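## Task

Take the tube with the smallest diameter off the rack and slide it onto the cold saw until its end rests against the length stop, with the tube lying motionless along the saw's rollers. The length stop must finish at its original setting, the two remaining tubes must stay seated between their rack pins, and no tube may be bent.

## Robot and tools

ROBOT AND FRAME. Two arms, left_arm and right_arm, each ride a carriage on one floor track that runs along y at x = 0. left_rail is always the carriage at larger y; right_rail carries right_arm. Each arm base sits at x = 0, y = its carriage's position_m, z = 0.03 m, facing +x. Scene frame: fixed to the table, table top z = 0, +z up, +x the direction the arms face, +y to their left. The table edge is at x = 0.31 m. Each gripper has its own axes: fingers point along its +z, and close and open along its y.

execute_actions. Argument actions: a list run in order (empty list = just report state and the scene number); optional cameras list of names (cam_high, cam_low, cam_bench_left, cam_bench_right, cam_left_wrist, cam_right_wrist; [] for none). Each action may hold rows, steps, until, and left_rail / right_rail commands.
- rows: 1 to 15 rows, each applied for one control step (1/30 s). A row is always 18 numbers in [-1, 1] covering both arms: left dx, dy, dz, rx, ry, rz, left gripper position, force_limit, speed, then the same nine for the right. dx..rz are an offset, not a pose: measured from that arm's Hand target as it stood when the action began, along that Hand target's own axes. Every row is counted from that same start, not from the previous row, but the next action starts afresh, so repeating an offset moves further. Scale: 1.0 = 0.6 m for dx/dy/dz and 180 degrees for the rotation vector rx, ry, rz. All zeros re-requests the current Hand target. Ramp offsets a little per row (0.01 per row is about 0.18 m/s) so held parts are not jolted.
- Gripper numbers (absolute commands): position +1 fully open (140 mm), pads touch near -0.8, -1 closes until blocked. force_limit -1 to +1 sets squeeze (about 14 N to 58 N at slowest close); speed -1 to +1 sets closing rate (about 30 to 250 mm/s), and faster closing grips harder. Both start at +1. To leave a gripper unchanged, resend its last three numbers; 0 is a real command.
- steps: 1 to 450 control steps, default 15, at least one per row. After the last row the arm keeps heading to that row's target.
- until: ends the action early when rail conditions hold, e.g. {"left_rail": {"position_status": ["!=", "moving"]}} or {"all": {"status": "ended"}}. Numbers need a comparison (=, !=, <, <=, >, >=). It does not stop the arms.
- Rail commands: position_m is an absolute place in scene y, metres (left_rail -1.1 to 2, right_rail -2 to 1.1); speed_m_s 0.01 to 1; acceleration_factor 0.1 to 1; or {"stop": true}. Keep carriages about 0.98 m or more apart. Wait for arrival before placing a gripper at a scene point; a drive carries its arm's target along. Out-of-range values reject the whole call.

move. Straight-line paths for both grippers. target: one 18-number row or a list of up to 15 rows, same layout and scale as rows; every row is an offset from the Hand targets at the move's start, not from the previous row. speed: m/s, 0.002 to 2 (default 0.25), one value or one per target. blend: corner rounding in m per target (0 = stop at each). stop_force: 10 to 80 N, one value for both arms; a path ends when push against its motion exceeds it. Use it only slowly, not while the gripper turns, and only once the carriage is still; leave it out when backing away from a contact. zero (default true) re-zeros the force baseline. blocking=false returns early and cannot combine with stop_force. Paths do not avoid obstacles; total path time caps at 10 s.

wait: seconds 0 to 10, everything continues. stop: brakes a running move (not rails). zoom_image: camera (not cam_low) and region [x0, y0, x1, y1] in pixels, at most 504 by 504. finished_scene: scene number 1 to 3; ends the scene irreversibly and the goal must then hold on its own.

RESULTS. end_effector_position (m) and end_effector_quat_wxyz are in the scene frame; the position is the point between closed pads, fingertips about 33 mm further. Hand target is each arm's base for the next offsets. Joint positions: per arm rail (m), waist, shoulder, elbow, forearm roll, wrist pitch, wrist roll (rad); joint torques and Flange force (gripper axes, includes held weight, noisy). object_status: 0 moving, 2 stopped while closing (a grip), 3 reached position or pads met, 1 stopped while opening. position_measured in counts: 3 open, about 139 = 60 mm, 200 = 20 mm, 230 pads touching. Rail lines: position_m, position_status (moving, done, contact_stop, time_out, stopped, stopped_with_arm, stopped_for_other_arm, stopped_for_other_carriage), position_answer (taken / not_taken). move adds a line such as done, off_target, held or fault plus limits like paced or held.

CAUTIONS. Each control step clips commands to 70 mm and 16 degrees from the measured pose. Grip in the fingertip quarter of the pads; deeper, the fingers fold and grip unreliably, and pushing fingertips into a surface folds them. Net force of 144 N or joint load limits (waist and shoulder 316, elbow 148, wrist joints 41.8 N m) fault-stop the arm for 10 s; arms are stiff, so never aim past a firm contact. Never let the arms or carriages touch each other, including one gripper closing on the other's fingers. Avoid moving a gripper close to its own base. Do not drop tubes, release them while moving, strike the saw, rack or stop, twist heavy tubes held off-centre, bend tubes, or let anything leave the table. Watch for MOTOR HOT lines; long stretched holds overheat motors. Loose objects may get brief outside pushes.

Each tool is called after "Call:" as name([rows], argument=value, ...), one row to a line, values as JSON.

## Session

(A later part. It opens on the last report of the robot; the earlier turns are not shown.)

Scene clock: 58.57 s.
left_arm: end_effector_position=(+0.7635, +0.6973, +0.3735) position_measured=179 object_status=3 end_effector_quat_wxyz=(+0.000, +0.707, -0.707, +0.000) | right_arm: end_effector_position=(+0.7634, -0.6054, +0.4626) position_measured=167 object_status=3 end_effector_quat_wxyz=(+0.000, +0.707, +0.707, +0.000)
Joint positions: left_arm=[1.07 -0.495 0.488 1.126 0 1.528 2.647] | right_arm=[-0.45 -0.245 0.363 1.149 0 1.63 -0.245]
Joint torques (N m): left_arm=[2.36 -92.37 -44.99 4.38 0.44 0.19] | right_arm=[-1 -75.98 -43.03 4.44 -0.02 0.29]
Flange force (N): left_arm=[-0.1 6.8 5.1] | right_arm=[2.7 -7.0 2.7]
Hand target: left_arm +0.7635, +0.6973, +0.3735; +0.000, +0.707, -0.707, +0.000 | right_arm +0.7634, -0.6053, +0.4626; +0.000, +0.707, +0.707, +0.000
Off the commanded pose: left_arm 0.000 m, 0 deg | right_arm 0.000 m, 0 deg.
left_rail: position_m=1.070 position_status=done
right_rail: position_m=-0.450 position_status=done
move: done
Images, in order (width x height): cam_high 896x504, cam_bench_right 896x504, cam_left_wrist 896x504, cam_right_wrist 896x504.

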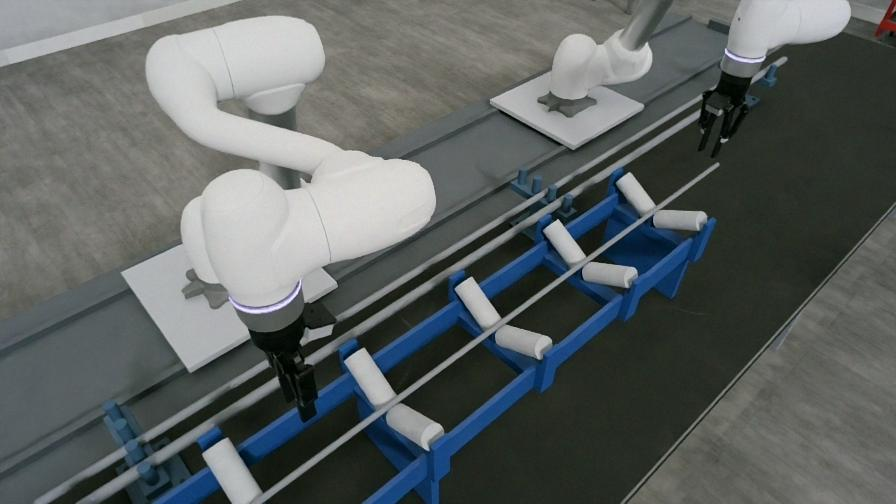

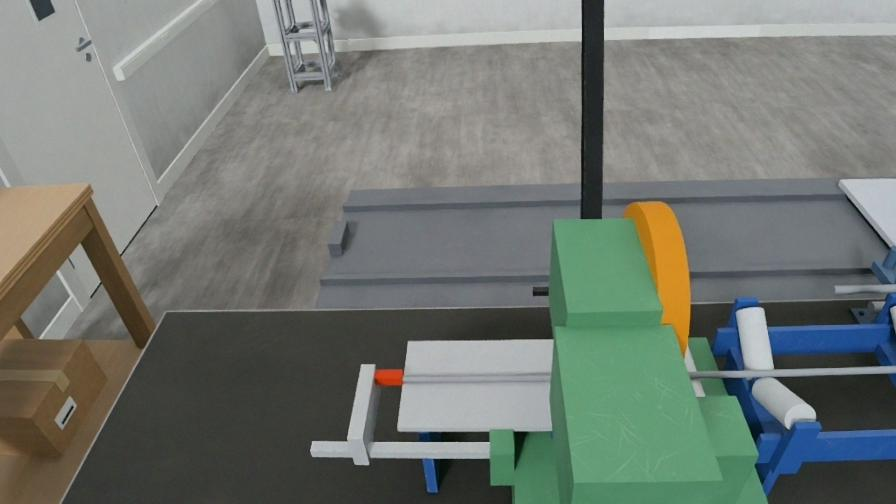

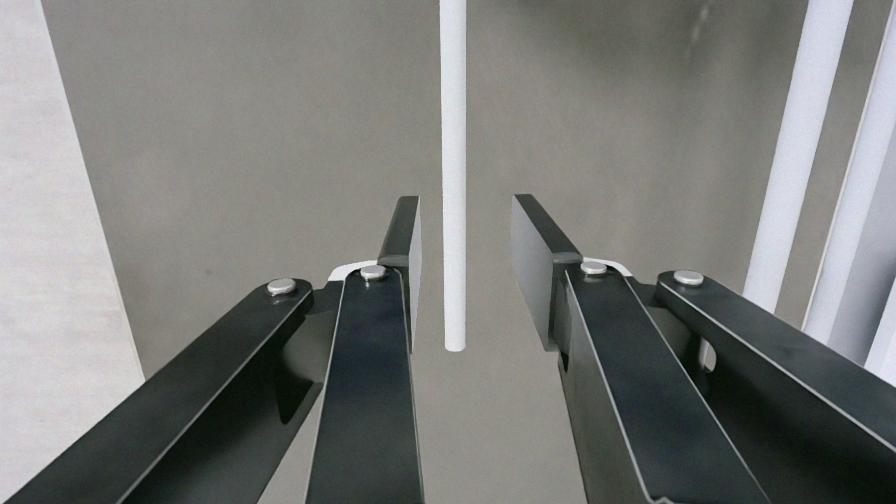

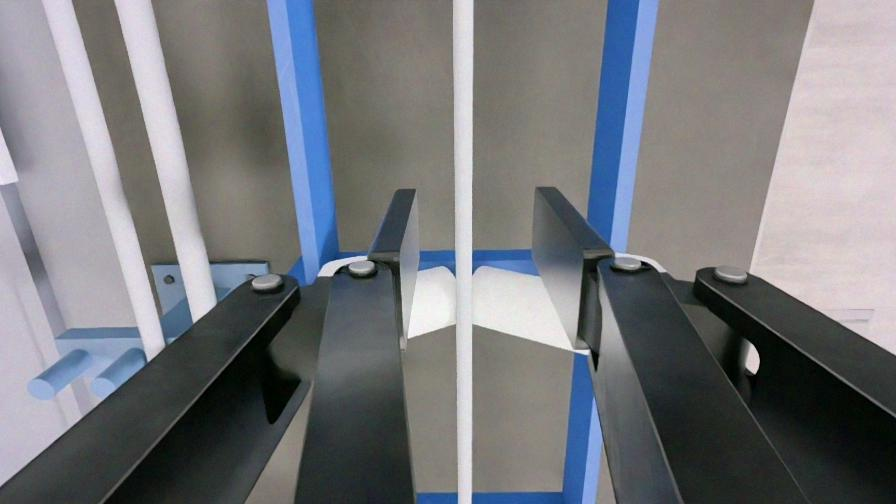

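Tube is against the stop and still, and the stop has not moved. Finishing scene 2.

Call:
finished_scene(scene=2)

The scene is finished: the task was done.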